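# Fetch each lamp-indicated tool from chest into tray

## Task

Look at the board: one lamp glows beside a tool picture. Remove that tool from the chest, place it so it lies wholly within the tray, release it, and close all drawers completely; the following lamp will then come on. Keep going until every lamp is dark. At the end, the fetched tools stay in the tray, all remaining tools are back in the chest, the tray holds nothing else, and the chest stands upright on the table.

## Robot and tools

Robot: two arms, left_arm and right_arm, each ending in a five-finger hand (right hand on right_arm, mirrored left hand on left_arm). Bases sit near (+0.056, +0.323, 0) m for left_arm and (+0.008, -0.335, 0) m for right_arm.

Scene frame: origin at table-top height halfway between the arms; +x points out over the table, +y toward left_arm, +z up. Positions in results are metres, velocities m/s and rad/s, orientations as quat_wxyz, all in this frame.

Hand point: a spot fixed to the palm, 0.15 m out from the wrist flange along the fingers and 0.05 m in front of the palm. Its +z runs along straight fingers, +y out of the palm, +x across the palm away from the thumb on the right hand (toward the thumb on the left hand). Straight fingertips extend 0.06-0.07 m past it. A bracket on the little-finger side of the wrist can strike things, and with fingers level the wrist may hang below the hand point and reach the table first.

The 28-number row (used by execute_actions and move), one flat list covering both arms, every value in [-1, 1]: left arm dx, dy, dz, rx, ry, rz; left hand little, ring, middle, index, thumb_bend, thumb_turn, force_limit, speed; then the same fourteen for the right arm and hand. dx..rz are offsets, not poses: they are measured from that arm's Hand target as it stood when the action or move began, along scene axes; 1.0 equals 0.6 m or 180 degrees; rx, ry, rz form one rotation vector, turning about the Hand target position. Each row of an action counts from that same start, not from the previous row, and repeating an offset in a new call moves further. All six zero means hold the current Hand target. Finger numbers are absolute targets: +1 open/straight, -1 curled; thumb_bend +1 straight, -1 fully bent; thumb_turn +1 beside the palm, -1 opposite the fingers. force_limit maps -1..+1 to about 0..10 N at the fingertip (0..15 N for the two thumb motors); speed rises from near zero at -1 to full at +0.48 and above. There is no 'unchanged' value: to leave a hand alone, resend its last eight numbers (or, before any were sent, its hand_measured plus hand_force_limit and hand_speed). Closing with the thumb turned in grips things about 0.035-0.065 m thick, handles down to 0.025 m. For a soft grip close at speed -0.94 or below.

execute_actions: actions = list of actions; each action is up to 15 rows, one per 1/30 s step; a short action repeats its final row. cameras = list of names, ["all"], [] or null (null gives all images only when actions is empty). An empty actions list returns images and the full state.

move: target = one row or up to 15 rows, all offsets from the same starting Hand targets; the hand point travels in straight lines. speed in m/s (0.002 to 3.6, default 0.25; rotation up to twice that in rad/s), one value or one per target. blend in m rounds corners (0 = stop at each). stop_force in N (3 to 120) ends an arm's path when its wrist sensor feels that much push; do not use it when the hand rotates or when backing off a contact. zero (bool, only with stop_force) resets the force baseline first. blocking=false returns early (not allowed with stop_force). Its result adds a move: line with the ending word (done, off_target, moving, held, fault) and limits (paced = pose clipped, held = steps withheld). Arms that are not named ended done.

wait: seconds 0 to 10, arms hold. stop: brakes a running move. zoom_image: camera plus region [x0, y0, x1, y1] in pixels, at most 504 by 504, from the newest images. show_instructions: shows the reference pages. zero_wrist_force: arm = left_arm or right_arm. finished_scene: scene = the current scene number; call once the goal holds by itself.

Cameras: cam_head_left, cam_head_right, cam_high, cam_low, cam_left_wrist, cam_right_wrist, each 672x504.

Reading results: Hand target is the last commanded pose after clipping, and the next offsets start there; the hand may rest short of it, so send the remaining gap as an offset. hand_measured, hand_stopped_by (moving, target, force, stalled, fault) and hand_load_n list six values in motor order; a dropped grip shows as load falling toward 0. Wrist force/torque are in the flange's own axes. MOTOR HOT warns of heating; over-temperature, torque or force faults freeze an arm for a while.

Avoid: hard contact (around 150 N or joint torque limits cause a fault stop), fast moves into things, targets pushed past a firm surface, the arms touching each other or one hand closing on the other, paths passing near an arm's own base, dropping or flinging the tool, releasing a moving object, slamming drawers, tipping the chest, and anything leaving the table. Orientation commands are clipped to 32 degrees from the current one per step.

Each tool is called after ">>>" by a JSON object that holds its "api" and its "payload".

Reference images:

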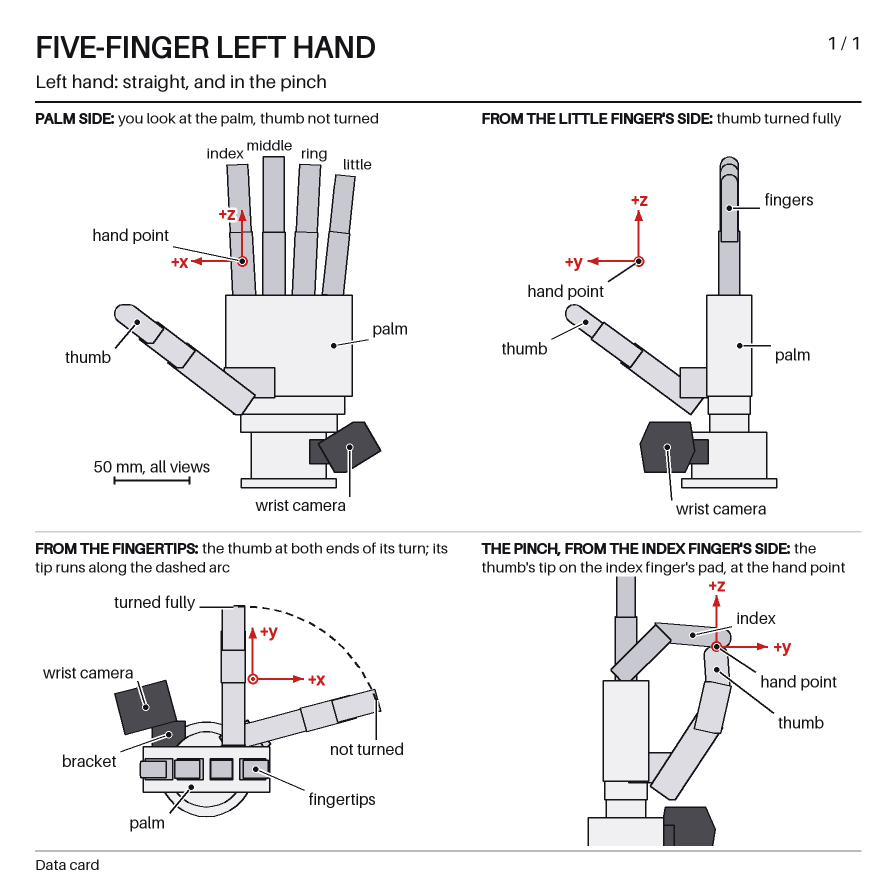

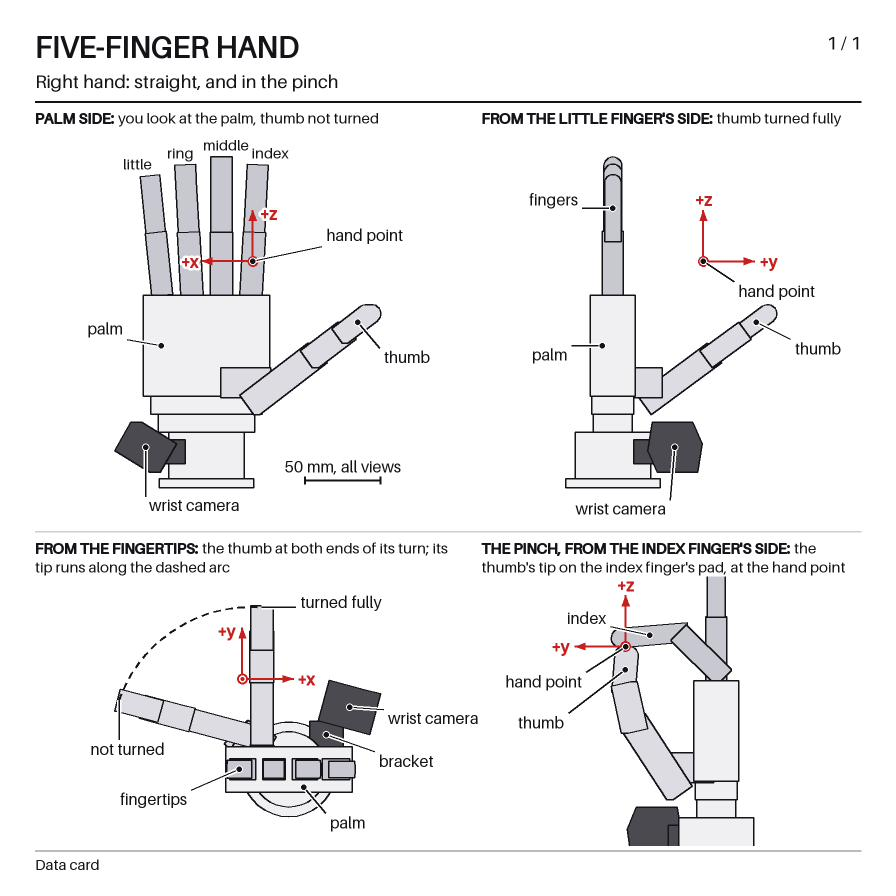

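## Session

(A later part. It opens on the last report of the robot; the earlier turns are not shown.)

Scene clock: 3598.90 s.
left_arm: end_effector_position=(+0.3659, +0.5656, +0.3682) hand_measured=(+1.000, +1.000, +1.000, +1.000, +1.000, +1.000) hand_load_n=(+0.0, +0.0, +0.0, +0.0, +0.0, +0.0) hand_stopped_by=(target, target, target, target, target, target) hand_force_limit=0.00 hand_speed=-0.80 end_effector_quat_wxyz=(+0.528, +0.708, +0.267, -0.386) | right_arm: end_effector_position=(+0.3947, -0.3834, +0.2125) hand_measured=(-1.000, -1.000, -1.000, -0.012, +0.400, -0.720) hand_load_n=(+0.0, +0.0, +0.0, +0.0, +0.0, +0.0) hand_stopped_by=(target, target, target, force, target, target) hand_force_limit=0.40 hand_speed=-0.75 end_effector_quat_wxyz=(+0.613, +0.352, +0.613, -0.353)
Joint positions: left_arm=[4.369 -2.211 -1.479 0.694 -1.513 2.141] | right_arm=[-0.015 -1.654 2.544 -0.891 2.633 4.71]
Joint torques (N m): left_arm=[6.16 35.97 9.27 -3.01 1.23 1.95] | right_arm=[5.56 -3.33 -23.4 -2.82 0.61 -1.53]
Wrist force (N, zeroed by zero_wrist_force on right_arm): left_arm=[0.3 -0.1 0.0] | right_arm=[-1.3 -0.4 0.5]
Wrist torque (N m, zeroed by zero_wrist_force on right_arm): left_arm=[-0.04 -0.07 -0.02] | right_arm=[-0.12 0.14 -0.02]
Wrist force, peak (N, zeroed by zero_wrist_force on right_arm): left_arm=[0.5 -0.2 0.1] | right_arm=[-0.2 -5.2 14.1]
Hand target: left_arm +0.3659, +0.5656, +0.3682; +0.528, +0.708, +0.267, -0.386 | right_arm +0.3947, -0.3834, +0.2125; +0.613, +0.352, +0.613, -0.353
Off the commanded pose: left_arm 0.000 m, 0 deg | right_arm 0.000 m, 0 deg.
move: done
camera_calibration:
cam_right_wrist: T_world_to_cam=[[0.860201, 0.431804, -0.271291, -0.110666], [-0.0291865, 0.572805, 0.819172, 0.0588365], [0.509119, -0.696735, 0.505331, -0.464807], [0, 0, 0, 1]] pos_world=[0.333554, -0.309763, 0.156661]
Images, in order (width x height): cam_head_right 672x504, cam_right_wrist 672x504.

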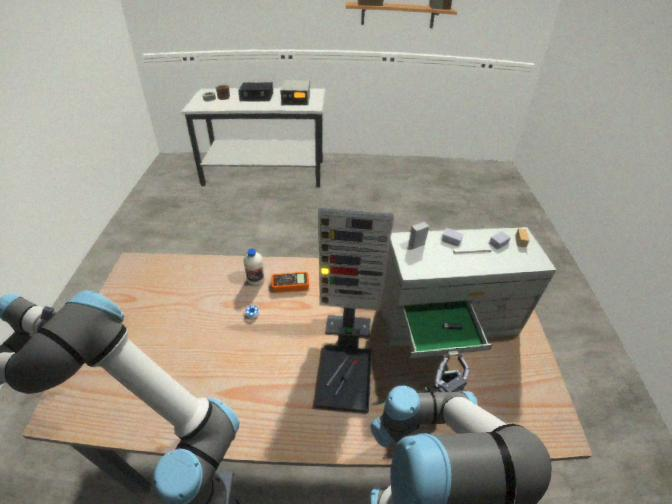

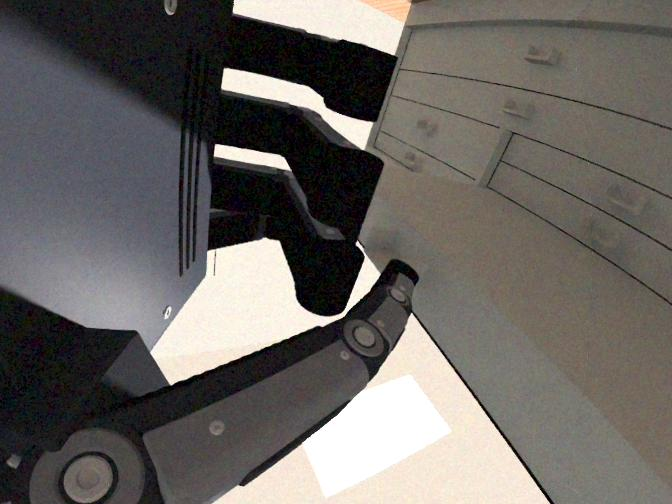

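>>> {"api": "zoom_image", "payload": {"camera": "cam_head_right", "region": [390, 290, 500, 370]}}

Scaled by 4.582.

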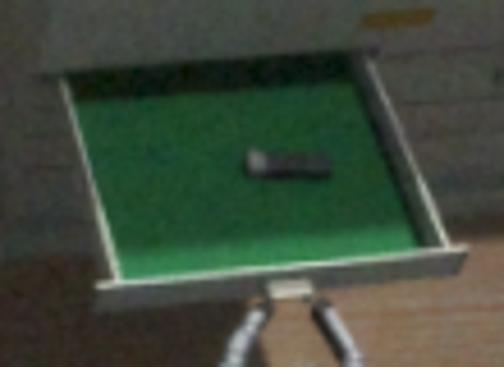

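>>> {"api": "move", "payload": {"target": [[0,0,0,0,0,0,1,1,1,1,1,1,0,-0.8, -0.05,-0.0045,0,0,0,0,-1,-1,-1,-0.6,0.4,-0.72,0.4,-0.75],[0,0,0,0,0,0,1,1,1,1,1,1,0,-0.8, -0.06,-0.065,0,0,0,0,-1,-1,-1,-1,0.4,1,0.0,0]], "speed": 0.08}}

>>> {"api": "move", "payload": {"target": [0,0,0,0,0,0,1,1,1,1,1,1,0,-0.8, 0.2,0.018,0,0,0,0,-1,-1,-1,-1,0.4,1,0.0,0], "speed": 0.04, "stop_force": 6, "cameras": ["cam_right_wrist","cam_head_right"]}}

Scene clock: 3661.80 s.
left_arm: end_effector_position=(+0.3659, +0.5656, +0.3682) hand_measured=(+1.000, +1.000, +1.000, +1.000, +1.000, +1.000) hand_load_n=(+0.0, +0.0, +0.0, +0.0, +0.0, +0.0) hand_stopped_by=(target, target, target, target, target, target) hand_force_limit=0.00 hand_speed=-0.80 end_effector_quat_wxyz=(+0.528, +0.708, +0.267, -0.386) | right_arm: end_effector_position=(+0.3587, -0.4224, +0.2125) hand_measured=(-1.000, -1.000, -1.000, -1.000, +0.400, +1.000) hand_load_n=(+0.0, +0.0, +0.0, +0.0, -0.5, +0.0) hand_stopped_by=(target, target, target, target, target, target) hand_force_limit=0.00 hand_speed=0.00 end_effector_quat_wxyz=(+0.613, +0.352, +0.613, -0.353)
Joint positions: left_arm=[4.369 -2.211 -1.479 0.694 -1.513 2.141] | right_arm=[-0.251 -1.848 2.68 -0.833 2.397 4.71]
Joint torques (N m): left_arm=[6.66 35.55 9.43 -3.35 1.05 1.84] | right_arm=[-6.12 3.26 -19.86 -3.15 -1.25 -1.55]
Wrist force (N, zeroed by zero_wrist_force on right_arm): left_arm=[0.1 0.0 -0.1] | right_arm=[-1.2 -0.4 0.3]
Wrist torque (N m, zeroed by zero_wrist_force on right_arm): left_arm=[-0.02 -0.04 -0.04] | right_arm=[-0.10 0.12 -0.04]
Wrist force, peak (N, zeroed by zero_wrist_force on right_arm): left_arm=[0.5 0.1 -0.2] | right_arm=[-0.8 -1.2 1.0]
Hand target: left_arm +0.3659, +0.5656, +0.3682; +0.528, +0.708, +0.267, -0.386 | right_arm +0.3587, -0.4224, +0.2125; +0.613, +0.352, +0.613, -0.353
Off the commanded pose: left_arm 0.000 m, 0 deg | right_arm 0.000 m, 0 deg.
move: done

Scene clock: 3665.67 s.
left_arm: end_effector_position=(+0.3659, +0.5656, +0.3682) hand_measured=(+1.000, +1.000, +1.000, +1.000, +1.000, +1.000) hand_load_n=(+0.0, +0.0, +0.5, +0.0, +0.0, +0.0) hand_stopped_by=(target, target, target, target, target, target) hand_force_limit=0.00 hand_speed=-0.80 end_effector_quat_wxyz=(+0.528, +0.708, +0.267, -0.386) | right_arm: end_effector_position=(+0.4787, -0.4116, +0.2125) hand_measured=(-1.000, -1.000, -1.000, -1.000, +0.400, +1.000) hand_load_n=(+0.0, +0.0, +0.0, +0.0, +0.0, +0.0) hand_stopped_by=(target, target, target, target, target, target) hand_force_limit=0.00 hand_speed=0.00 end_effector_quat_wxyz=(+0.613, +0.352, +0.613, -0.353)
Joint positions: left_arm=[4.369 -2.211 -1.479 0.694 -1.513 2.141] | right_arm=[-0.118 -1.487 2.376 -0.891 2.53 4.71]
Joint torques (N m): left_arm=[5.48 35.11 9.17 -2.89 1.32 1.77] | right_arm=[-6.14 -23.66 -1.78 -2.72 -1.22 1.12]
Wrist force (N, zeroed by zero_wrist_force on right_arm): left_arm=[0.1 0.1 -0.1] | right_arm=[-0.9 -0.6 0.4]
Wrist torque (N m, zeroed by zero_wrist_force on right_arm): left_arm=[0.02 -0.04 -0.05] | right_arm=[-0.15 0.09 0.02]
Wrist force, peak (N, zeroed by zero_wrist_force on right_arm): left_arm=[0.5 0.1 -0.3] | right_arm=[-1.2 -1.8 -0.2]
Hand target: left_arm +0.3659, +0.5656, +0.3682; +0.528, +0.708, +0.267, -0.386 | right_arm +0.4787, -0.4116, +0.2125; +0.613, +0.352, +0.613, -0.353
Off the commanded pose: left_arm 0.000 m, 0 deg | right_arm 0.000 m, 0 deg.
move: done
camera_calibration:
cam_right_wrist: T_world_to_cam=[[0.86016, 0.431816, -0.271404, -0.170707], [-0.0291128, 0.572841, 0.819149, 0.0774258], [0.509193, -0.696698, 0.505306, -0.527236], [0, 0, 0, 1]] pos_world=[0.417554, -0.337963, 0.156662]
Images, in order (width x height): cam_head_right 672x504, cam_right_wrist 672x504.

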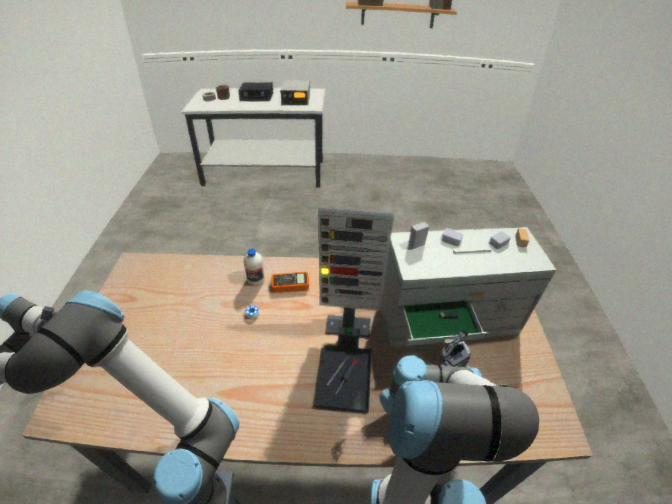

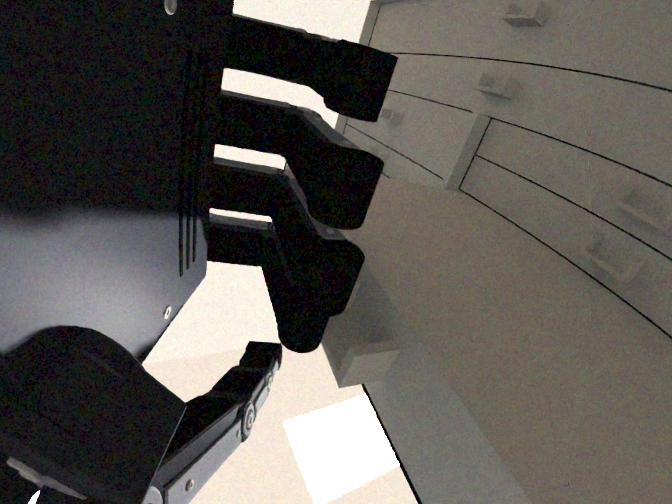

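>>> {"api": "move", "payload": {"target": [0,0,0,0,0,0,1,1,1,1,1,1,0,-0.8, 0.265,0.024,0,0,0,0,-1,-1,-1,-1,0.4,1,0.0,0], "speed": 0.04, "stop_force": 10, "cameras": ["cam_right_wrist","cam_head_right"]}}

Scene clock: 3675.93 s.
left_arm: end_effector_position=(+0.3659, +0.5656, +0.3682) hand_measured=(+1.000, +1.000, +1.000, +1.000, +1.000, +1.000) hand_load_n=(+0.0, +0.0, +0.0, +0.0, +0.0, +0.0) hand_stopped_by=(target, target, target, target, target, target) hand_force_limit=0.00 hand_speed=-0.80 end_effector_quat_wxyz=(+0.528, +0.708, +0.267, -0.386) | right_arm: end_effector_position=(+0.6191, -0.3989, +0.2125) hand_measured=(-1.000, -1.000, -1.000, -1.000, +0.400, +1.000) hand_load_n=(+0.0, +0.0, +0.0, +0.0, +0.0, +0.5) hand_stopped_by=(target, target, target, target, target, target) hand_force_limit=0.00 hand_speed=0.00 end_effector_quat_wxyz=(+0.613, +0.352, +0.613, -0.353)
Joint positions: left_arm=[4.369 -2.211 -1.479 0.694 -1.513 2.141] | right_arm=[-0.061 -1.203 1.99 -0.788 2.587 4.71]
Joint torques (N m): left_arm=[5.69 35.61 10.03 -3.27 1.38 1.95] | right_arm=[-6.06 -22.46 -26.15 0.73 -0.57 -1.72]
Wrist force (N, zeroed by zero_wrist_force on right_arm): left_arm=[0.2 -0.1 -0.2] | right_arm=[-1.4 -7.0 -3.3]
Wrist torque (N m, zeroed by zero_wrist_force on right_arm): left_arm=[-0.02 -0.07 -0.03] | right_arm=[-0.22 0.03 0.23]
Wrist force, peak (N, zeroed by zero_wrist_force on right_arm): left_arm=[0.5 0.1 -0.3] | right_arm=[3.0 -22.0 -17.9]
Hand target: left_arm +0.3659, +0.5656, +0.3682; +0.528, +0.708, +0.267, -0.386 | right_arm +0.6191, -0.3989, +0.2125; +0.613, +0.352, +0.613, -0.353 (not the last commanded pose)
Off the commanded pose: left_arm 0.000 m, 0 deg | right_arm 0.019 m, 0 deg.
move: contact (right_arm)
camera_calibration:
cam_right_wrist: T_world_to_cam=[[0.860214, 0.431809, -0.271242, -0.297059], [-0.0292643, 0.572844, 0.819142, 0.0742678], [0.509092, -0.6967, 0.505406, -0.589769], [0, 0, 0, 1]] pos_world=[0.557954, -0.325163, 0.156662]
Images, in order (width x height): cam_head_right 672x504, cam_right_wrist 672x504.

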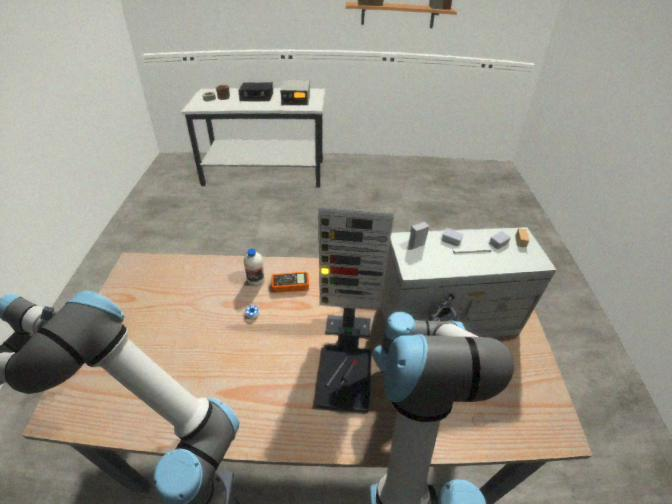

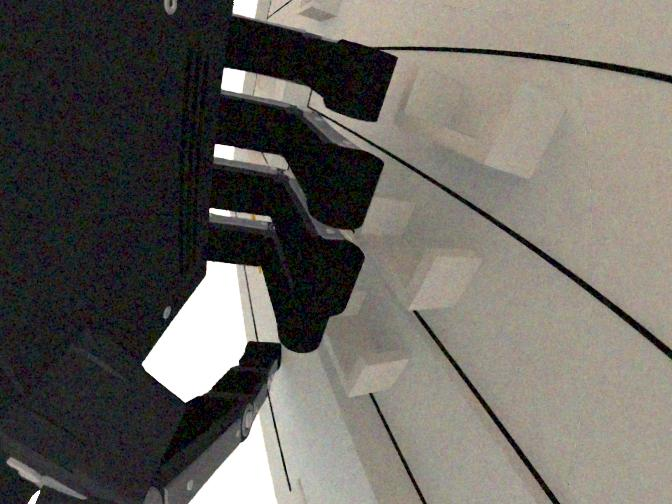

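>>> {"api": "move", "payload": {"target": [[0,0,0,0,0,0,1,1,1,1,1,1,0,-0.8, -0.11,-0.01,-0.01,0,0,0,-1,-1,-1,-1,0.4,1,0.0,0],[0,0,0,0,0,0,1,1,1,1,1,1,0,-0.8, -0.126,0.052,-0.0508,0,0,0,-1,-1,-1,0.35,0.4,-0.72,-0.2,-0.2]], "speed": 0.08}}

>>> {"api": "move", "payload": {"target": [0,0,0,0,0,0,1,1,1,1,1,1,0,-0.8, 0.0917,0.0083,0,0,0,0,-1,-1,-1,0.35,0.4,-0.72,-0.2,-0.2], "speed": 0.03, "stop_force": 5, "cameras": ["cam_right_wrist"]}}

Scene clock: 3689.20 s.
left_arm: end_effector_position=(+0.3659, +0.5656, +0.3682) hand_measured=(+1.000, +1.000, +1.000, +1.000, +1.000, +1.000) hand_load_n=(+0.0, +0.0, +0.0, +0.0, -0.5, +0.0) hand_stopped_by=(target, target, target, target, target, target) hand_force_limit=0.00 hand_speed=-0.80 end_effector_quat_wxyz=(+0.528, +0.708, +0.267, -0.386) | right_arm: end_effector_position=(+0.5435, -0.3677, +0.1820) hand_measured=(-1.000, -1.000, -1.000, +0.350, +0.400, -0.720) hand_load_n=(+0.0, +0.0, +0.5, +0.0, +0.0, +0.0) hand_stopped_by=(target, target, target, target, target, target) hand_force_limit=-0.20 hand_speed=-0.20 end_effector_quat_wxyz=(+0.613, +0.352, +0.613, -0.353)
Joint positions: left_arm=[4.369 -2.211 -1.479 0.694 -1.513 2.141] | right_arm=[0.02 -1.254 2.189 -0.936 2.668 4.71]
Joint torques (N m): left_arm=[5.96 36.1 9.28 -3.23 1.06 1.77] | right_arm=[2.86 -33.62 -22.2 1.92 0.7 -1.12]
Wrist force (N, zeroed by zero_wrist_force on right_arm): left_arm=[0.0 0.1 0.1] | right_arm=[-1.7 -0.7 0.3]
Wrist torque (N m, zeroed by zero_wrist_force on right_arm): left_arm=[-0.02 -0.03 -0.04] | right_arm=[-0.15 0.21 -0.03]
Wrist force, peak (N, zeroed by zero_wrist_force on right_arm): left_arm=[0.6 0.2 -0.2] | right_arm=[-1.4 -7.1 -3.2]
Hand target: left_arm +0.3659, +0.5656, +0.3682; +0.528, +0.708, +0.267, -0.386 | right_arm +0.5435, -0.3677, +0.1820; +0.613, +0.352, +0.613, -0.353
Off the commanded pose: left_arm 0.000 m, 0 deg | right_arm 0.000 m, 0 deg.
move: done

Scene clock: 3691.80 s.
left_arm: end_effector_position=(+0.3659, +0.5656, +0.3682) hand_measured=(+1.000, +1.000, +1.000, +1.000, +1.000, +1.000) hand_load_n=(+0.0, +0.0, +0.0, +0.0, +0.0, +0.0) hand_stopped_by=(target, target, target, target, target, target) hand_force_limit=0.00 hand_speed=-0.80 end_effector_quat_wxyz=(+0.528, +0.708, +0.267, -0.386) | right_arm: end_effector_position=(+0.5857, -0.3639, +0.1820) hand_measured=(-1.000, -1.000, -1.000, +0.350, +0.402, -0.720) hand_load_n=(+0.0, +0.0, +0.0, +0.0, +2.0, -0.5) hand_stopped_by=(target, target, target, target, target, target) hand_force_limit=-0.20 hand_speed=-0.20 end_effector_quat_wxyz=(+0.613, +0.352, +0.613, -0.353)
Joint positions: left_arm=[4.369 -2.211 -1.479 0.694 -1.513 2.141] | right_arm=[0.024 -1.181 2.071 -0.892 2.672 4.71]
Joint torques (N m): left_arm=[5.69 35.65 11.03 -2.98 1.32 1.73] | right_arm=[-7.1 -22.99 -24.16 -3.37 -0.76 -1.43]
Wrist force (N, zeroed by zero_wrist_force on right_arm): left_arm=[0.1 -0.1 -0.3] | right_arm=[-1.6 -0.3 -2.4]
Wrist torque (N m, zeroed by zero_wrist_force on right_arm): left_arm=[-0.02 -0.05 -0.03] | right_arm=[-0.25 0.24 -0.04]
Wrist force, peak (N, zeroed by zero_wrist_force on right_arm): left_arm=[0.5 -0.1 -0.2] | right_arm=[-1.5 -2.8 -9.2]
Hand target: left_arm +0.3659, +0.5656, +0.3682; +0.528, +0.708, +0.267, -0.386 | right_arm +0.5857, -0.3639, +0.1820; +0.613, +0.352, +0.613, -0.353 (not the last commanded pose)
Off the commanded pose: left_arm 0.000 m, 0 deg | right_arm 0.013 m, 0 deg.
move: contact (right_arm)
camera_calibration:
cam_right_wrist: T_world_to_cam=[[0.860151, 0.431836, -0.271399, -0.291653], [-0.029197, 0.572931, 0.819083, 0.0782214], [0.509203, -0.696612, 0.505416, -0.533], [0, 0, 0, 1]] pos_world=[0.524554, -0.290163, 0.126162]
Images, in order (width x height): cam_right_wrist 672x504.

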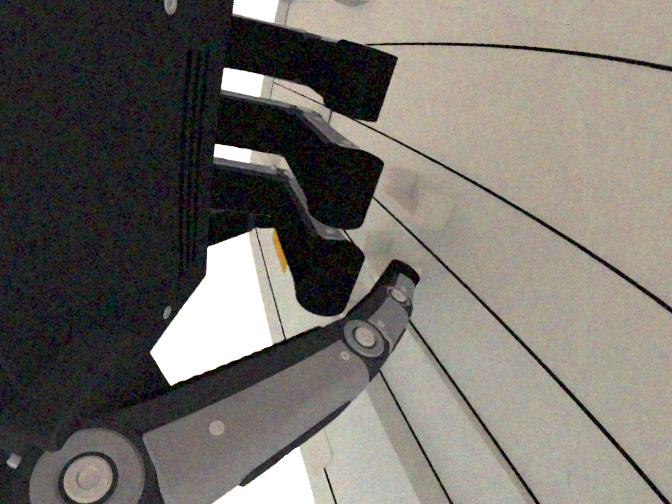

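>>> {"api": "zoom_image", "payload": {"camera": "cam_right_wrist", "region": [340, 130, 580, 504]}}

Scaled by 1.348 from the camera's 672x504 image, which has a finer 960x720 frame.

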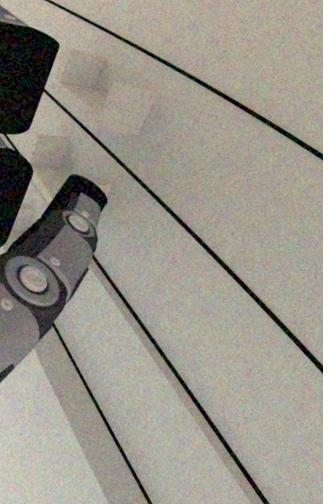

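>>> {"api": "move", "payload": {"target": [[0,0,0,0,0,0,1,1,1,1,1,1,0,-0.8, -0.06,-0.01,0.02,0,0,0,-1,-1,-1,0.35,0.4,-0.72,-0.2,-0.2],[0,0,0,0,0,0,1,1,1,1,1,1,0,-0.8, -0.055,-0.065,0.0842,0,0,0,-1,-1,-1,-1,0.4,1,0.0,0]], "speed": 0.08}}

>>> {"api": "move", "payload": {"target": [0,0,0,0,0,0,1,1,1,1,1,1,0,-0.8, 0.137,0.0123,0,0,0,0,-1,-1,-1,-1,0.4,1,0.0,0], "speed": 0.03, "stop_force": 12, "cameras": ["cam_right_wrist"]}}

Scene clock: 3718.77 s.
left_arm: end_effector_position=(+0.3659, +0.5656, +0.3682) hand_measured=(+1.000, +1.000, +1.000, +1.000, +1.000, +1.000) hand_load_n=(+0.0, +0.0, +0.0, +0.0, +0.0, +0.0) hand_stopped_by=(target, target, target, target, target, target) hand_force_limit=0.00 hand_speed=-0.80 end_effector_quat_wxyz=(+0.528, +0.708, +0.267, -0.386) | right_arm: end_effector_position=(+0.5527, -0.4029, +0.2325) hand_measured=(-1.000, -1.000, -1.000, -1.000, +0.400, +1.000) hand_load_n=(+0.0, +0.0, +0.0, +0.0, +0.0, +0.0) hand_stopped_by=(target, target, target, target, target, target) hand_force_limit=0.00 hand_speed=0.00 end_effector_quat_wxyz=(+0.613, +0.352, +0.613, -0.353)
Joint positions: left_arm=[4.369 -2.211 -1.479 0.694 -1.513 2.141] | right_arm=[-0.077 -1.371 2.157 -0.788 2.571 4.71]
Joint torques (N m): left_arm=[5.96 35.81 9.42 -3.31 1.33 1.72] | right_arm=[6.75 -20.26 -4.26 -3.34 -0.91 -1.8]
Wrist force (N, zeroed by zero_wrist_force on right_arm): left_arm=[0.2 0.2 -0.2] | right_arm=[-1.5 -0.6 0.4]
Wrist torque (N m, zeroed by zero_wrist_force on right_arm): left_arm=[0.02 -0.06 -0.04] | right_arm=[-0.13 0.18 -0.06]
Wrist force, peak (N, zeroed by zero_wrist_force on right_arm): left_arm=[0.6 0.0 -0.1] | right_arm=[-1.6 -0.4 -2.7]
Hand target: left_arm +0.3659, +0.5656, +0.3682; +0.528, +0.708, +0.267, -0.386 | right_arm +0.5527, -0.4029, +0.2325; +0.613, +0.352, +0.613, -0.353
Off the commanded pose: left_arm 0.000 m, 0 deg | right_arm 0.000 m, 0 deg.
move: done

Scene clock: 3721.97 s.
left_arm: end_effector_position=(+0.3659, +0.5656, +0.3682) hand_measured=(+1.000, +1.000, +1.000, +1.000, +1.000, +1.000) hand_load_n=(+0.0, +0.0, +0.0, +0.0, +0.0, +0.0) hand_stopped_by=(target, target, target, target, target, target) hand_force_limit=0.00 hand_speed=-0.80 end_effector_quat_wxyz=(+0.528, +0.708, +0.267, -0.386) | right_arm: end_effector_position=(+0.6191, -0.3969, +0.2325) hand_measured=(-1.000, -1.000, -1.000, -1.000, +0.400, +1.000) hand_load_n=(+0.0, +0.0, +0.0, +0.0, +0.5, +0.5) hand_stopped_by=(target, target, target, target, target, target) hand_force_limit=0.00 hand_speed=0.00 end_effector_quat_wxyz=(+0.613, +0.352, +0.613, -0.353)
Joint positions: left_arm=[4.369 -2.211 -1.479 0.694 -1.513 2.141] | right_arm=[-0.056 -1.237 1.971 -0.735 2.592 4.71]
Joint torques (N m): left_arm=[5.56 34.81 10.32 -3.35 1.08 1.64] | right_arm=[-6.7 -21.46 -27.88 -3.93 -2.9 -1.43]
Wrist force (N, zeroed by zero_wrist_force on right_arm): left_arm=[0.2 0.0 -0.2] | right_arm=[-0.6 -8.2 -5.3]
Wrist torque (N m, zeroed by zero_wrist_force on right_arm): left_arm=[-0.01 -0.06 -0.03] | right_arm=[-0.15 -0.12 0.30]
Wrist force, peak (N, zeroed by zero_wrist_force on right_arm): left_arm=[0.4 0.1 -0.4] | right_arm=[2.8 -20.0 -17.0]
Hand target: left_arm +0.3659, +0.5656, +0.3682; +0.528, +0.708, +0.267, -0.386 | right_arm +0.6191, -0.3969, +0.2325; +0.613, +0.352, +0.613, -0.353 (not the last commanded pose)
Off the commanded pose: left_arm 0.000 m, 0 deg | right_arm 0.016 m, 0 deg.
move: contact (right_arm)
camera_calibration:
cam_right_wrist: T_world_to_cam=[[0.860176, 0.431756, -0.271448, -0.292413], [-0.0290942, 0.572929, 0.819088, 0.0567382], [0.509167, -0.696662, 0.505381, -0.598579], [0, 0, 0, 1]] pos_world=[0.557954, -0.323263, 0.176662]
Images, in order (width x height): cam_right_wrist 672x504.

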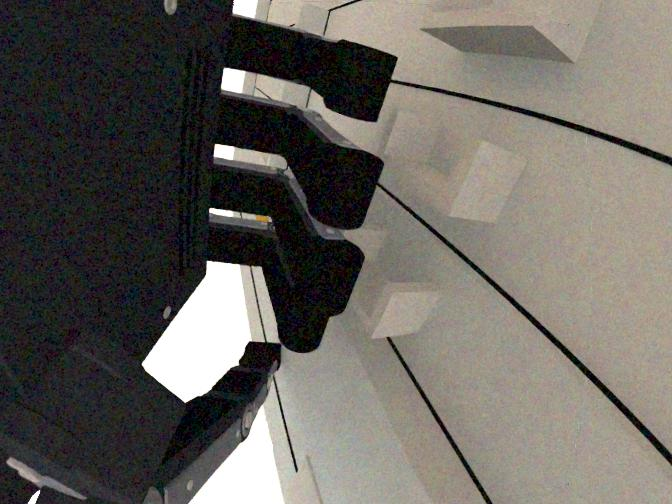

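>>> {"api": "zoom_image", "payload": {"camera": "cam_right_wrist", "region": [280, 130, 560, 504]}}

Scaled by 1.348 from the camera's 672x504 image, which has a finer 960x720 frame.

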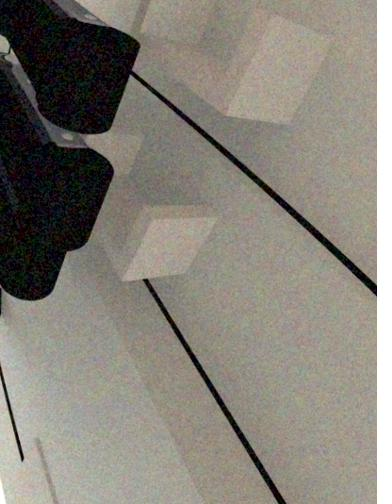

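>>> {"api": "move", "payload": {"target": [[0,0,0,0,0,0,1,1,1,1,1,1,0,-0.8, -0.115,-0.01,-0.02,0,0,0,-1,-1,-1,-1,0.4,1,0.0,0],[0,0,0,0,0,0,1,1,1,1,1,1,0,-0.8, -0.125,0.054,-0.0842,0,0,0,-1,-1,-1,0.35,0.4,-0.72,-0.2,-0.2]], "speed": 0.08}}

>>> {"api": "move", "payload": {"target": [0,0,0,0,0,0,1,1,1,1,1,1,0,-0.8, 0.0917,0.0083,0,0,0,0,-1,-1,-1,0.35,0.4,-0.72,-0.2,-0.2], "speed": 0.03, "stop_force": 5, "cameras": ["cam_right_wrist"]}}

Scene clock: 3787.33 s.
left_arm: end_effector_position=(+0.3659, +0.5656, +0.3682) hand_measured=(+1.000, +1.000, +1.000, +1.000, +1.000, +1.000) hand_load_n=(+0.0, +0.0, +0.0, +0.0, +0.0, +0.0) hand_stopped_by=(target, target, target, target, target, target) hand_force_limit=0.00 hand_speed=-0.80 end_effector_quat_wxyz=(+0.528, +0.708, +0.267, -0.386) | right_arm: end_effector_position=(+0.5441, -0.3645, +0.1820) hand_measured=(-1.000, -1.000, -1.000, +0.350, +0.400, -0.720) hand_load_n=(+0.0, +0.0, +0.0, +0.0, +0.0, +0.0) hand_stopped_by=(target, target, target, target, target, target) hand_force_limit=-0.20 hand_speed=-0.20 end_effector_quat_wxyz=(+0.613, +0.352, +0.613, -0.353)
Joint positions: left_arm=[4.369 -2.211 -1.479 0.694 -1.513 2.141] | right_arm=[0.029 -1.25 2.183 -0.934 2.677 4.71]
Joint torques (N m): left_arm=[5.53 35.18 9.63 -3.43 1.32 1.65] | right_arm=[-3.99 -27.02 -21.34 1.87 0.41 -1.69]
Wrist force (N, zeroed by zero_wrist_force on right_arm): left_arm=[0.1 -0.1 -0.1] | right_arm=[-1.2 -0.7 0.7]
Wrist torque (N m, zeroed by zero_wrist_force on right_arm): left_arm=[-0.03 -0.05 -0.03] | right_arm=[-0.18 0.13 -0.04]
Wrist force, peak (N, zeroed by zero_wrist_force on right_arm): left_arm=[0.5 0.3 0.0] | right_arm=[-0.5 -8.6 -5.4]
Hand target: left_arm +0.3659, +0.5656, +0.3682; +0.528, +0.708, +0.267, -0.386 | right_arm +0.5441, -0.3645, +0.1820; +0.613, +0.352, +0.613, -0.353
Off the commanded pose: left_arm 0.000 m, 0 deg | right_arm 0.000 m, 0 deg.
move: done

Scene clock: 3790.07 s.
left_arm: end_effector_position=(+0.3659, +0.5656, +0.3682) hand_measured=(+1.000, +1.000, +1.000, +1.000, +1.000, +1.000) hand_load_n=(+0.0, +0.0, +0.0, +0.0, +0.0, +0.0) hand_stopped_by=(target, target, target, target, target, target) hand_force_limit=0.00 hand_speed=-0.80 end_effector_quat_wxyz=(+0.528, +0.708, +0.267, -0.386) | right_arm: end_effector_position=(+0.5945, -0.3599, +0.1820) hand_measured=(-1.000, -1.000, -1.000, +0.350, +0.400, -0.720) hand_load_n=(+0.0, +0.0, +0.0, +0.0, -2.0, +0.5) hand_stopped_by=(target, target, target, target, target, target) hand_force_limit=-0.20 hand_speed=-0.20 end_effector_quat_wxyz=(+0.613, +0.352, +0.613, -0.353)
Joint positions: left_arm=[4.369 -2.211 -1.479 0.694 -1.513 2.141] | right_arm=[0.032 -1.164 2.043 -0.881 2.68 4.71]
Joint torques (N m): left_arm=[5.51 35.93 9.83 -3.38 1.36 1.85] | right_arm=[-6.65 -22.89 -24.34 -1.64 -2.39 -1.36]
Wrist force (N, zeroed by zero_wrist_force on right_arm): left_arm=[0.1 0.0 0.3] | right_arm=[-1.6 -3.5 -0.3]
Wrist torque (N m, zeroed by zero_wrist_force on right_arm): left_arm=[-0.05 -0.04 -0.04] | right_arm=[-0.29 0.17 -0.08]
Wrist force, peak (N, zeroed by zero_wrist_force on right_arm): left_arm=[0.5 -0.2 -0.3] | right_arm=[-2.6 -15.1 -13.3]
Hand target: left_arm +0.3659, +0.5656, +0.3682; +0.528, +0.708, +0.267, -0.386 | right_arm +0.5945, -0.3599, +0.1820; +0.613, +0.352, +0.613, -0.353 (not the last commanded pose)
Off the commanded pose: left_arm 0.000 m, 0 deg | right_arm 0.005 m, 0 deg.
move: contact (right_arm)
camera_calibration:
cam_right_wrist: T_world_to_cam=[[0.860154, 0.431763, -0.271506, -0.300916], [-0.0290861, 0.572988, 0.819048, 0.0762053], [0.509204, -0.69661, 0.505416, -0.534764], [0, 0, 0, 1]] pos_world=[0.533354, -0.286263, 0.126162]
Images, in order (width x height): cam_right_wrist 672x504.

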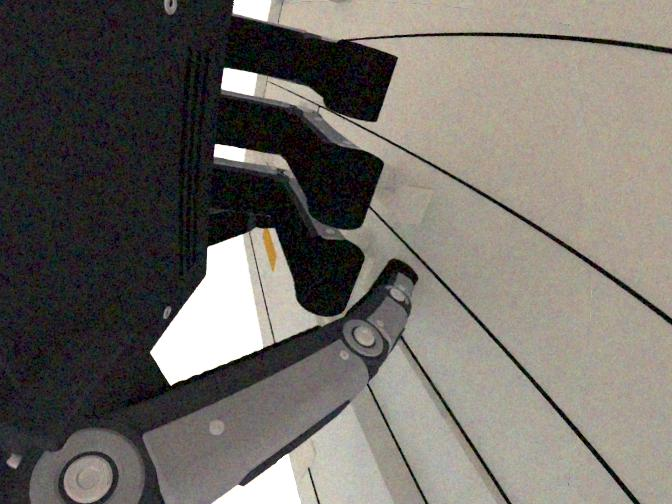

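>>> {"api": "move", "payload": {"target": [0,0,0,0,0,0,1,1,1,1,1,1,0,-0.8, -0.003,-0.0003,0,0,0,0,-1,-1,-1,0.35,0.4,-0.72,-0.2,-0.5], "speed": 0.02}}

>>> {"api": "move", "payload": {"target": [0,0,0,0,0,0,1,1,1,1,1,1,0,-0.8, 0,0,0,0,0,0,-1,-1,-1,-0.5,0.4,-0.72,0.2,-0.75], "speed": 0.02}}

Scene clock: 3797.57 s.
left_arm: end_effector_position=(+0.3659, +0.5656, +0.3682) hand_measured=(+1.000, +1.000, +1.000, +1.000, +1.000, +1.000) hand_load_n=(+0.0, +0.0, +0.0, +0.0, +0.0, +0.0) hand_stopped_by=(target, target, target, target, target, target) hand_force_limit=0.00 hand_speed=-0.80 end_effector_quat_wxyz=(+0.528, +0.708, +0.267, -0.386) | right_arm: end_effector_position=(+0.5926, -0.3601, +0.1820) hand_measured=(-1.000, -1.000, -1.000, +0.350, +0.400, -0.720) hand_load_n=(+0.0, +0.0, +0.0, +0.0, +0.0, +0.0) hand_stopped_by=(target, target, target, target, target, target) hand_force_limit=-0.20 hand_speed=-0.50 end_effector_quat_wxyz=(+0.613, +0.352, +0.613, -0.353)
Joint positions: left_arm=[4.369 -2.211 -1.479 0.694 -1.513 2.141] | right_arm=[0.032 -1.167 2.048 -0.883 2.68 4.71]
Joint torques (N m): left_arm=[6.24 35.27 10.51 -3.19 1.17 1.95] | right_arm=[-8.45 -33.78 -6.51 -2.83 -1.81 -0.93]
Wrist force (N, zeroed by zero_wrist_force on right_arm): left_arm=[0.3 0.0 0.3] | right_arm=[-1.3 -0.8 0.4]
Wrist torque (N m, zeroed by zero_wrist_force on right_arm): left_arm=[-0.04 -0.07 -0.02] | right_arm=[-0.18 0.16 -0.06]
Wrist force, peak (N, zeroed by zero_wrist_force on right_arm): left_arm=[0.5 -0.1 -0.2] | right_arm=[-1.6 -3.7 -0.4]
Hand target: left_arm +0.3659, +0.5656, +0.3682; +0.528, +0.708, +0.267, -0.386 | right_arm +0.5927, -0.3601, +0.1820; +0.613, +0.352, +0.613, -0.353
Off the commanded pose: left_arm 0.000 m, 0 deg | right_arm 0.000 m, 0 deg.
move: done

Scene clock: 3798.30 s.
left_arm: end_effector_position=(+0.3659, +0.5656, +0.3682) hand_measured=(+1.000, +1.000, +1.000, +1.000, +1.000, +1.000) hand_load_n=(+0.0, +0.0, +0.0, +0.0, +0.0, +0.0) hand_stopped_by=(target, target, target, target, target, target) hand_force_limit=0.00 hand_speed=-0.80 end_effector_quat_wxyz=(+0.528, +0.708, +0.267, -0.386) | right_arm: end_effector_position=(+0.5927, -0.3602, +0.1820) hand_measured=(-1.000, -1.000, -1.000, +0.032, +0.400, -0.720) hand_load_n=(+0.0, +0.0, +0.0, +7.0, +0.0, -0.5) hand_stopped_by=(target, target, target, force, target, target) hand_force_limit=0.20 hand_speed=-0.75 end_effector_quat_wxyz=(+0.613, +0.352, +0.613, -0.353)
Joint positions: left_arm=[4.369 -2.211 -1.479 0.694 -1.513 2.141] | right_arm=[0.032 -1.167 2.048 -0.883 2.68 4.71]
Joint torques (N m): left_arm=[5.24 35.39 10.04 -3.24 1.38 1.78] | right_arm=[0.01 -24 -22.44 -0.94 -1.46 -1.05]
Wrist force (N, zeroed by zero_wrist_force on right_arm): left_arm=[0.3 -0.1 -0.2] | right_arm=[-1.5 -3.2 7.4]
Wrist torque (N m, zeroed by zero_wrist_force on right_arm): left_arm=[-0.02 -0.08 -0.03] | right_arm=[-0.16 0.16 -0.04]
Wrist force, peak (N, zeroed by zero_wrist_force on right_arm): left_arm=[0.5 0.2 0.0] | right_arm=[-1.8 -3.8 8.3]
Hand target: left_arm +0.3659, +0.5656, +0.3682; +0.528, +0.708, +0.267, -0.386 | right_arm +0.5927, -0.3601, +0.1820; +0.613, +0.352, +0.613, -0.353
Off the commanded pose: left_arm 0.000 m, 0 deg | right_arm 0.000 m, 0 deg.
move: done

>>> {"api": "move", "payload": {"target": [0,0,0,0,0,0,1,1,1,1,1,1,0,-0.8, 0.0004,-0.0045,0,0,0,0,-1,-1,-1,-0.5,0.4,-0.72,0.2,-0.75], "speed": 0.01}}

>>> {"api": "move", "payload": {"target": [0,0,0,0,0,0,1,1,1,1,1,1,0,-0.8, 0,0,0,0,0,0,-1,-1,-1,-0.6,0.4,-0.72,0.3,-0.75], "speed": 0.01}}

Scene clock: 3802.50 s.
left_arm: end_effector_position=(+0.3659, +0.5656, +0.3682) hand_measured=(+1.000, +1.000, +1.000, +1.000, +1.000, +1.000) hand_load_n=(-0.5, +0.0, +0.0, +0.0, +0.0, +0.0) hand_stopped_by=(target, target, target, target, target, target) hand_force_limit=0.00 hand_speed=-0.80 end_effector_quat_wxyz=(+0.528, +0.708, +0.267, -0.386) | right_arm: end_effector_position=(+0.5929, -0.3628, +0.1820) hand_measured=(-1.000, -1.000, -1.000, +0.030, +0.402, -0.720) hand_load_n=(+0.0, +0.0, +0.0, +0.0, +5.5, -0.5) hand_stopped_by=(target, target, target, force, target, target) hand_force_limit=0.20 hand_speed=-0.75 end_effector_quat_wxyz=(+0.613, +0.352, +0.613, -0.353)
Joint positions: left_arm=[4.369 -2.211 -1.479 0.694 -1.513 2.141] | right_arm=[0.025 -1.168 2.05 -0.883 2.673 4.71]
Joint torques (N m): left_arm=[4.63 35.14 9.86 -3.48 1.04 1.78] | right_arm=[-5.89 -36.95 -4.67 -3.64 0.36 0.3]
Wrist force (N, zeroed by zero_wrist_force on right_arm): left_arm=[0.1 0.1 -0.1] | right_arm=[-1.2 -0.1 -9.8]
Wrist torque (N m, zeroed by zero_wrist_force on right_arm): left_arm=[0.01 -0.05 -0.05] | right_arm=[-0.32 0.15 -0.07]
Wrist force, peak (N, zeroed by zero_wrist_force on right_arm): left_arm=[0.5 -0.3 -0.3] | right_arm=[-1.2 -0.1 -9.8]
Hand target: left_arm +0.3659, +0.5656, +0.3682; +0.528, +0.708, +0.267, -0.386 | right_arm +0.5929, -0.3628, +0.1820; +0.613, +0.352, +0.613, -0.353
Off the commanded pose: left_arm 0.000 m, 0 deg | right_arm 0.000 m, 0 deg.
move: done

Scene clock: 3803.00 s.
left_arm: end_effector_position=(+0.3659, +0.5656, +0.3682) hand_measured=(+1.000, +1.000, +1.000, +1.000, +1.000, +1.000) hand_load_n=(+0.0, +0.0, +0.0, +0.0, +0.0, +0.0) hand_stopped_by=(target, target, target, target, target, target) hand_force_limit=0.00 hand_speed=-0.80 end_effector_quat_wxyz=(+0.528, +0.708, +0.267, -0.386) | right_arm: end_effector_position=(+0.5929, -0.3629, +0.1820) hand_measured=(-1.000, -1.000, -1.000, -0.008, +0.402, -0.720) hand_load_n=(+0.0, +0.0, +0.0, +10.5, +7.0, -1.0) hand_stopped_by=(target, target, target, force, target, target) hand_force_limit=0.30 hand_speed=-0.75 end_effector_quat_wxyz=(+0.613, +0.352, +0.613, -0.353)
Joint positions: left_arm=[4.369 -2.211 -1.479 0.694 -1.513 2.141] | right_arm=[0.025 -1.168 2.05 -0.883 2.673 4.71]
Joint torques (N m): left_arm=[4.95 35.87 10.11 -3.29 1.25 1.87] | right_arm=[1.79 -32.92 -12.88 -3.02 1.11 1.08]
Wrist force (N, zeroed by zero_wrist_force on right_arm): left_arm=[0.3 0.3 0.1] | right_arm=[-1.5 -2.7 -1.3]
Wrist torque (N m, zeroed by zero_wrist_force on right_arm): left_arm=[0.01 -0.07 -0.03] | right_arm=[-0.36 0.17 -0.08]
Wrist force, peak (N, zeroed by zero_wrist_force on right_arm): left_arm=[0.3 -0.1 -0.3] | right_arm=[-1.2 -0.3 -9.8]
Hand target: left_arm +0.3659, +0.5656, +0.3682; +0.528, +0.708, +0.267, -0.386 | right_arm +0.5929, -0.3628, +0.1820; +0.613, +0.352, +0.613, -0.353
Off the commanded pose: left_arm 0.000 m, 0 deg | right_arm 0.000 m, 0 deg.
move: done

>>> {"api": "move", "payload": {"target": [0,0,0,0,0,0,1,1,1,1,1,1,0,-0.8, -0.167,-0.015,0,0,0,0,-1,-1,-1,-0.6,0.4,-0.72,0.3,-0.75], "speed": 0.05, "stop_force": 15}}

>>> {"api": "move", "payload": {"target": [0,0,0,0,0,0,1,1,1,1,1,1,0,-0.8, -0.143,-0.0129,0,0,0,0,-1,-1,-1,-0.6,0.4,-0.72,0.3,-0.75], "speed": 0.05, "stop_force": 15, "cameras": ["cam_head_right"]}}

Scene clock: 3812.57 s.
left_arm: end_effector_position=(+0.3659, +0.5656, +0.3682) hand_measured=(+1.000, +1.000, +1.000, +1.000, +1.000, +1.000) hand_load_n=(+0.0, +0.0, +0.0, +0.0, +0.0, +0.0) hand_stopped_by=(target, target, target, target, target, target) hand_force_limit=0.00 hand_speed=-0.80 end_effector_quat_wxyz=(+0.528, +0.708, +0.267, -0.386) | right_arm: end_effector_position=(+0.4927, -0.3718, +0.1820) hand_measured=(-1.000, -1.000, -1.000, -0.008, +0.400, -0.720) hand_load_n=(+0.0, +0.0, +0.0, +21.5, +0.0, +0.0) hand_stopped_by=(target, target, target, force, target, target) hand_force_limit=0.30 hand_speed=-0.75 end_effector_quat_wxyz=(+0.613, +0.352, +0.613, -0.353)
Joint positions: left_arm=[4.369 -2.211 -1.479 0.694 -1.513 2.141] | right_arm=[0.016 -1.344 2.324 -0.982 2.664 4.71]
Joint torques (N m): left_arm=[5.32 35.89 9.8 -3.42 1.36 1.8] | right_arm=[14.44 -16.2 -22.69 1.6 -2.91 -1.08]
Wrist force (N, zeroed by zero_wrist_force on right_arm): left_arm=[0.3 0.0 -0.2] | right_arm=[1.8 -10.6 19.6]
Wrist torque (N m, zeroed by zero_wrist_force on right_arm): left_arm=[0.00 -0.07 -0.03] | right_arm=[0.01 0.24 -0.02]
Wrist force, peak (N, zeroed by zero_wrist_force on right_arm): left_arm=[0.6 0.0 -0.1] | right_arm=[0.8 -11.0 19.8]
Hand target: left_arm +0.3659, +0.5656, +0.3682; +0.528, +0.708, +0.267, -0.386 | right_arm +0.4927, -0.3718, +0.1820; +0.613, +0.352, +0.613, -0.353
Off the commanded pose: left_arm 0.000 m, 0 deg | right_arm 0.000 m, 0 deg.
move: done

Scene clock: 3815.13 s.
left_arm: end_effector_position=(+0.3659, +0.5656, +0.3682) hand_measured=(+1.000, +1.000, +1.000, +1.000, +1.000, +1.000) hand_load_n=(+0.0, +0.0, +0.0, +0.0, +0.0, +0.0) hand_stopped_by=(target, target, target, target, target, target) hand_force_limit=0.00 hand_speed=-0.80 end_effector_quat_wxyz=(+0.528, +0.708, +0.267, -0.386) | right_arm: end_effector_position=(+0.4069, -0.3796, +0.1820) hand_measured=(-1.000, -1.000, -1.000, +0.016, +0.400, -0.720) hand_load_n=(+0.0, +0.0, +0.0, +21.0, +0.0, +0.0) hand_stopped_by=(target, target, target, force, target, target) hand_force_limit=0.30 hand_speed=-0.75 end_effector_quat_wxyz=(+0.613, +0.352, +0.613, -0.353)
Joint positions: left_arm=[4.369 -2.211 -1.479 0.694 -1.513 2.141] | right_arm=[0.001 -1.515 2.544 -1.031 2.649 4.71]
Joint torques (N m): left_arm=[6.29 35.24 10.12 -3.44 1.21 1.6] | right_arm=[14.64 -8.33 -23.13 0.77 -3.05 -1.81]
Wrist force (N, zeroed by zero_wrist_force on right_arm): left_arm=[0.1 -0.1 -0.1] | right_arm=[3.7 -10.6 19.5]
Wrist torque (N m, zeroed by zero_wrist_force on right_arm): left_arm=[-0.02 -0.05 -0.04] | right_arm=[-0.01 0.31 -0.02]
Wrist force, peak (N, zeroed by zero_wrist_force on right_arm): left_arm=[0.5 0.1 -0.1] | right_arm=[3.9 -10.6 19.7]
Hand target: left_arm +0.3659, +0.5656, +0.3682; +0.528, +0.708, +0.267, -0.386 | right_arm +0.4069, -0.3796, +0.1820; +0.613, +0.352, +0.613, -0.353
Off the commanded pose: left_arm 0.000 m, 0 deg | right_arm 0.000 m, 0 deg.
move: done
Images, in order (width x height): cam_head_right 672x504.

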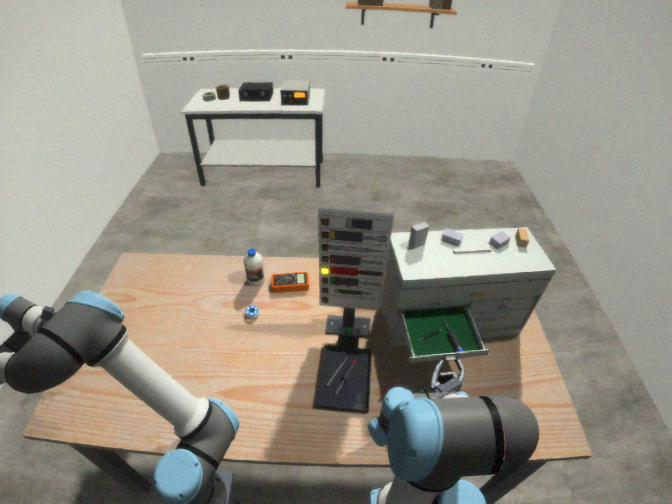

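>>> {"api": "zoom_image", "payload": {"camera": "cam_head_right", "region": [390, 290, 500, 370]}}

Scaled by 4.582.

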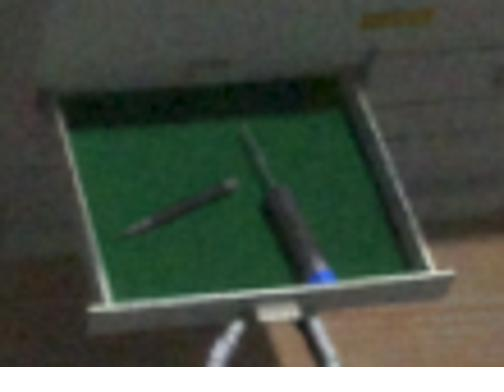

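>>> {"api": "move", "payload": {"target": [[0,0,0,0,0,0,1,1,1,1,1,1,0,-0.8, 0,0,0,0,0,0,-1,-1,-1,0.35,0.4,-0.72,0.3,0],[0,0,0,0,0,0,1,1,1,1,1,1,0,-0.8, -0.08,-0.0075,0,0,0,0,-1,-1,-1,0.35,0.4,-0.72,0.3,0],[0,0,0,0,0,0,1,1,1,1,1,1,0,-0.8, -0.085,-0.066,0.034,0,0,0,-1,-1,-1,-1,0.4,1,0.0,0]], "speed": 0.08}}

>>> {"api": "move", "payload": {"target": [0,0,0,0,0,0,1,1,1,1,1,1,0,-0.8, 0.45,0.0405,0,0,0,0,-1,-1,-1,-1,0.4,1,0.0,0], "speed": 0.05, "stop_force": 12, "cameras": ["cam_right_wrist"]}}

Scene clock: 3836.00 s.
left_arm: end_effector_position=(+0.3659, +0.5656, +0.3682) hand_measured=(+1.000, +1.000, +1.000, +1.000, +1.000, +1.000) hand_load_n=(+0.0, +0.0, +0.0, +0.0, +0.0, +0.0) hand_stopped_by=(target, target, target, target, target, target) hand_force_limit=0.00 hand_speed=-0.80 end_effector_quat_wxyz=(+0.528, +0.708, +0.267, -0.386) | right_arm: end_effector_position=(+0.3559, -0.4192, +0.2024) hand_measured=(-1.000, -1.000, -1.000, -1.000, +0.400, +1.000) hand_load_n=(+0.0, +0.0, +0.5, +0.0, +0.0, +0.0) hand_stopped_by=(target, target, target, target, target, target) hand_force_limit=0.00 hand_speed=0.00 end_effector_quat_wxyz=(+0.613, +0.352, +0.613, -0.353)
Joint positions: left_arm=[4.369 -2.211 -1.479 0.694 -1.513 2.141] | right_arm=[-0.234 -1.811 2.698 -0.888 2.414 4.71]
Joint torques (N m): left_arm=[5.53 36.51 8.87 -3.32 1.25 1.84] | right_arm=[-6.8 -10.64 -19.13 -3.28 -1.25 -1.68]
Wrist force (N, zeroed by zero_wrist_force on right_arm): left_arm=[0.2 0.1 -0.2] | right_arm=[-1.1 -0.4 0.3]
Wrist torque (N m, zeroed by zero_wrist_force on right_arm): left_arm=[0.01 -0.07 -0.04] | right_arm=[-0.11 0.13 -0.08]
Wrist force, peak (N, zeroed by zero_wrist_force on right_arm): left_arm=[0.6 0.2 -0.3] | right_arm=[3.7 -10.7 19.9]
Hand target: left_arm +0.3659, +0.5656, +0.3682; +0.528, +0.708, +0.267, -0.386 | right_arm +0.3559, -0.4192, +0.2024; +0.613, +0.352, +0.613, -0.353
Off the commanded pose: left_arm 0.000 m, 0 deg | right_arm 0.000 m, 0 deg.
move: done

Scene clock: 3842.33 s.
left_arm: end_effector_position=(+0.3659, +0.5656, +0.3682) hand_measured=(+1.000, +1.000, +1.000, +1.000, +1.000, +1.000) hand_load_n=(+0.0, +0.0, +0.0, +0.0, +0.0, +0.0) hand_stopped_by=(target, target, target, target, target, target) hand_force_limit=0.00 hand_speed=-0.80 end_effector_quat_wxyz=(+0.528, +0.708, +0.267, -0.386) | right_arm: end_effector_position=(+0.6188, -0.3955, +0.2024) hand_measured=(-1.000, -1.000, -1.000, -1.000, +0.400, +1.000) hand_load_n=(+0.0, +0.0, +0.0, +0.0, +0.0, +0.5) hand_stopped_by=(target, target, target, target, target, target) hand_force_limit=0.00 hand_speed=0.00 end_effector_quat_wxyz=(+0.613, +0.352, +0.613, -0.353)
Joint positions: left_arm=[4.369 -2.211 -1.479 0.694 -1.513 2.141] | right_arm=[-0.053 -1.183 1.995 -0.814 2.595 4.71]
Joint torques (N m): left_arm=[5.9 37.35 10.93 -3.5 1.13 1.7] | right_arm=[-6.26 -23.04 -27.41 1.36 -0.72 -1.63]
Wrist force (N, zeroed by zero_wrist_force on right_arm): left_arm=[0.3 -0.2 0.0] | right_arm=[-1.5 -7.3 -2.7]
Wrist torque (N m, zeroed by zero_wrist_force on right_arm): left_arm=[-0.05 -0.08 -0.02] | right_arm=[-0.14 0.02 0.25]
Wrist force, peak (N, zeroed by zero_wrist_force on right_arm): left_arm=[0.7 0.0 -0.2] | right_arm=[3.7 -27.6 -22.5]
Hand target: left_arm +0.3659, +0.5656, +0.3682; +0.528, +0.708, +0.267, -0.386 | right_arm +0.6188, -0.3955, +0.2024; +0.613, +0.352, +0.613, -0.353 (not the last commanded pose)
Off the commanded pose: left_arm 0.000 m, 0 deg | right_arm 0.007 m, 0 deg.
move: contact (right_arm)
camera_calibration:
cam_right_wrist: T_world_to_cam=[[0.860169, 0.431744, -0.271491, -0.300924], [-0.0291284, 0.573045, 0.819006, 0.0806497], [0.509177, -0.696575, 0.505491, -0.582233], [0, 0, 0, 1]] pos_world=[0.557654, -0.321863, 0.146563]
Images, in order (width x height): cam_right_wrist 672x504.

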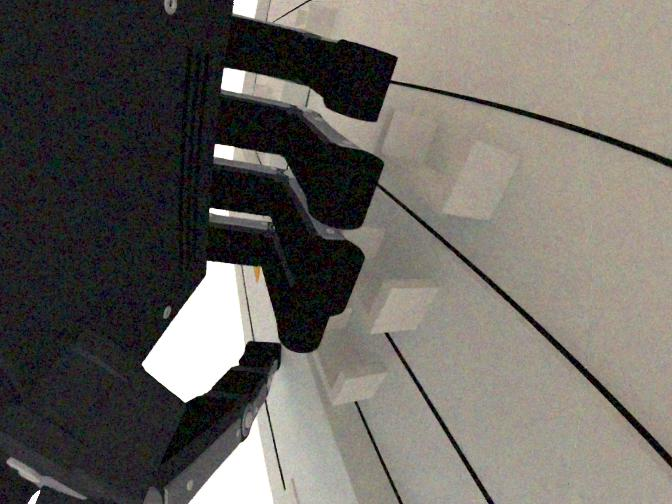

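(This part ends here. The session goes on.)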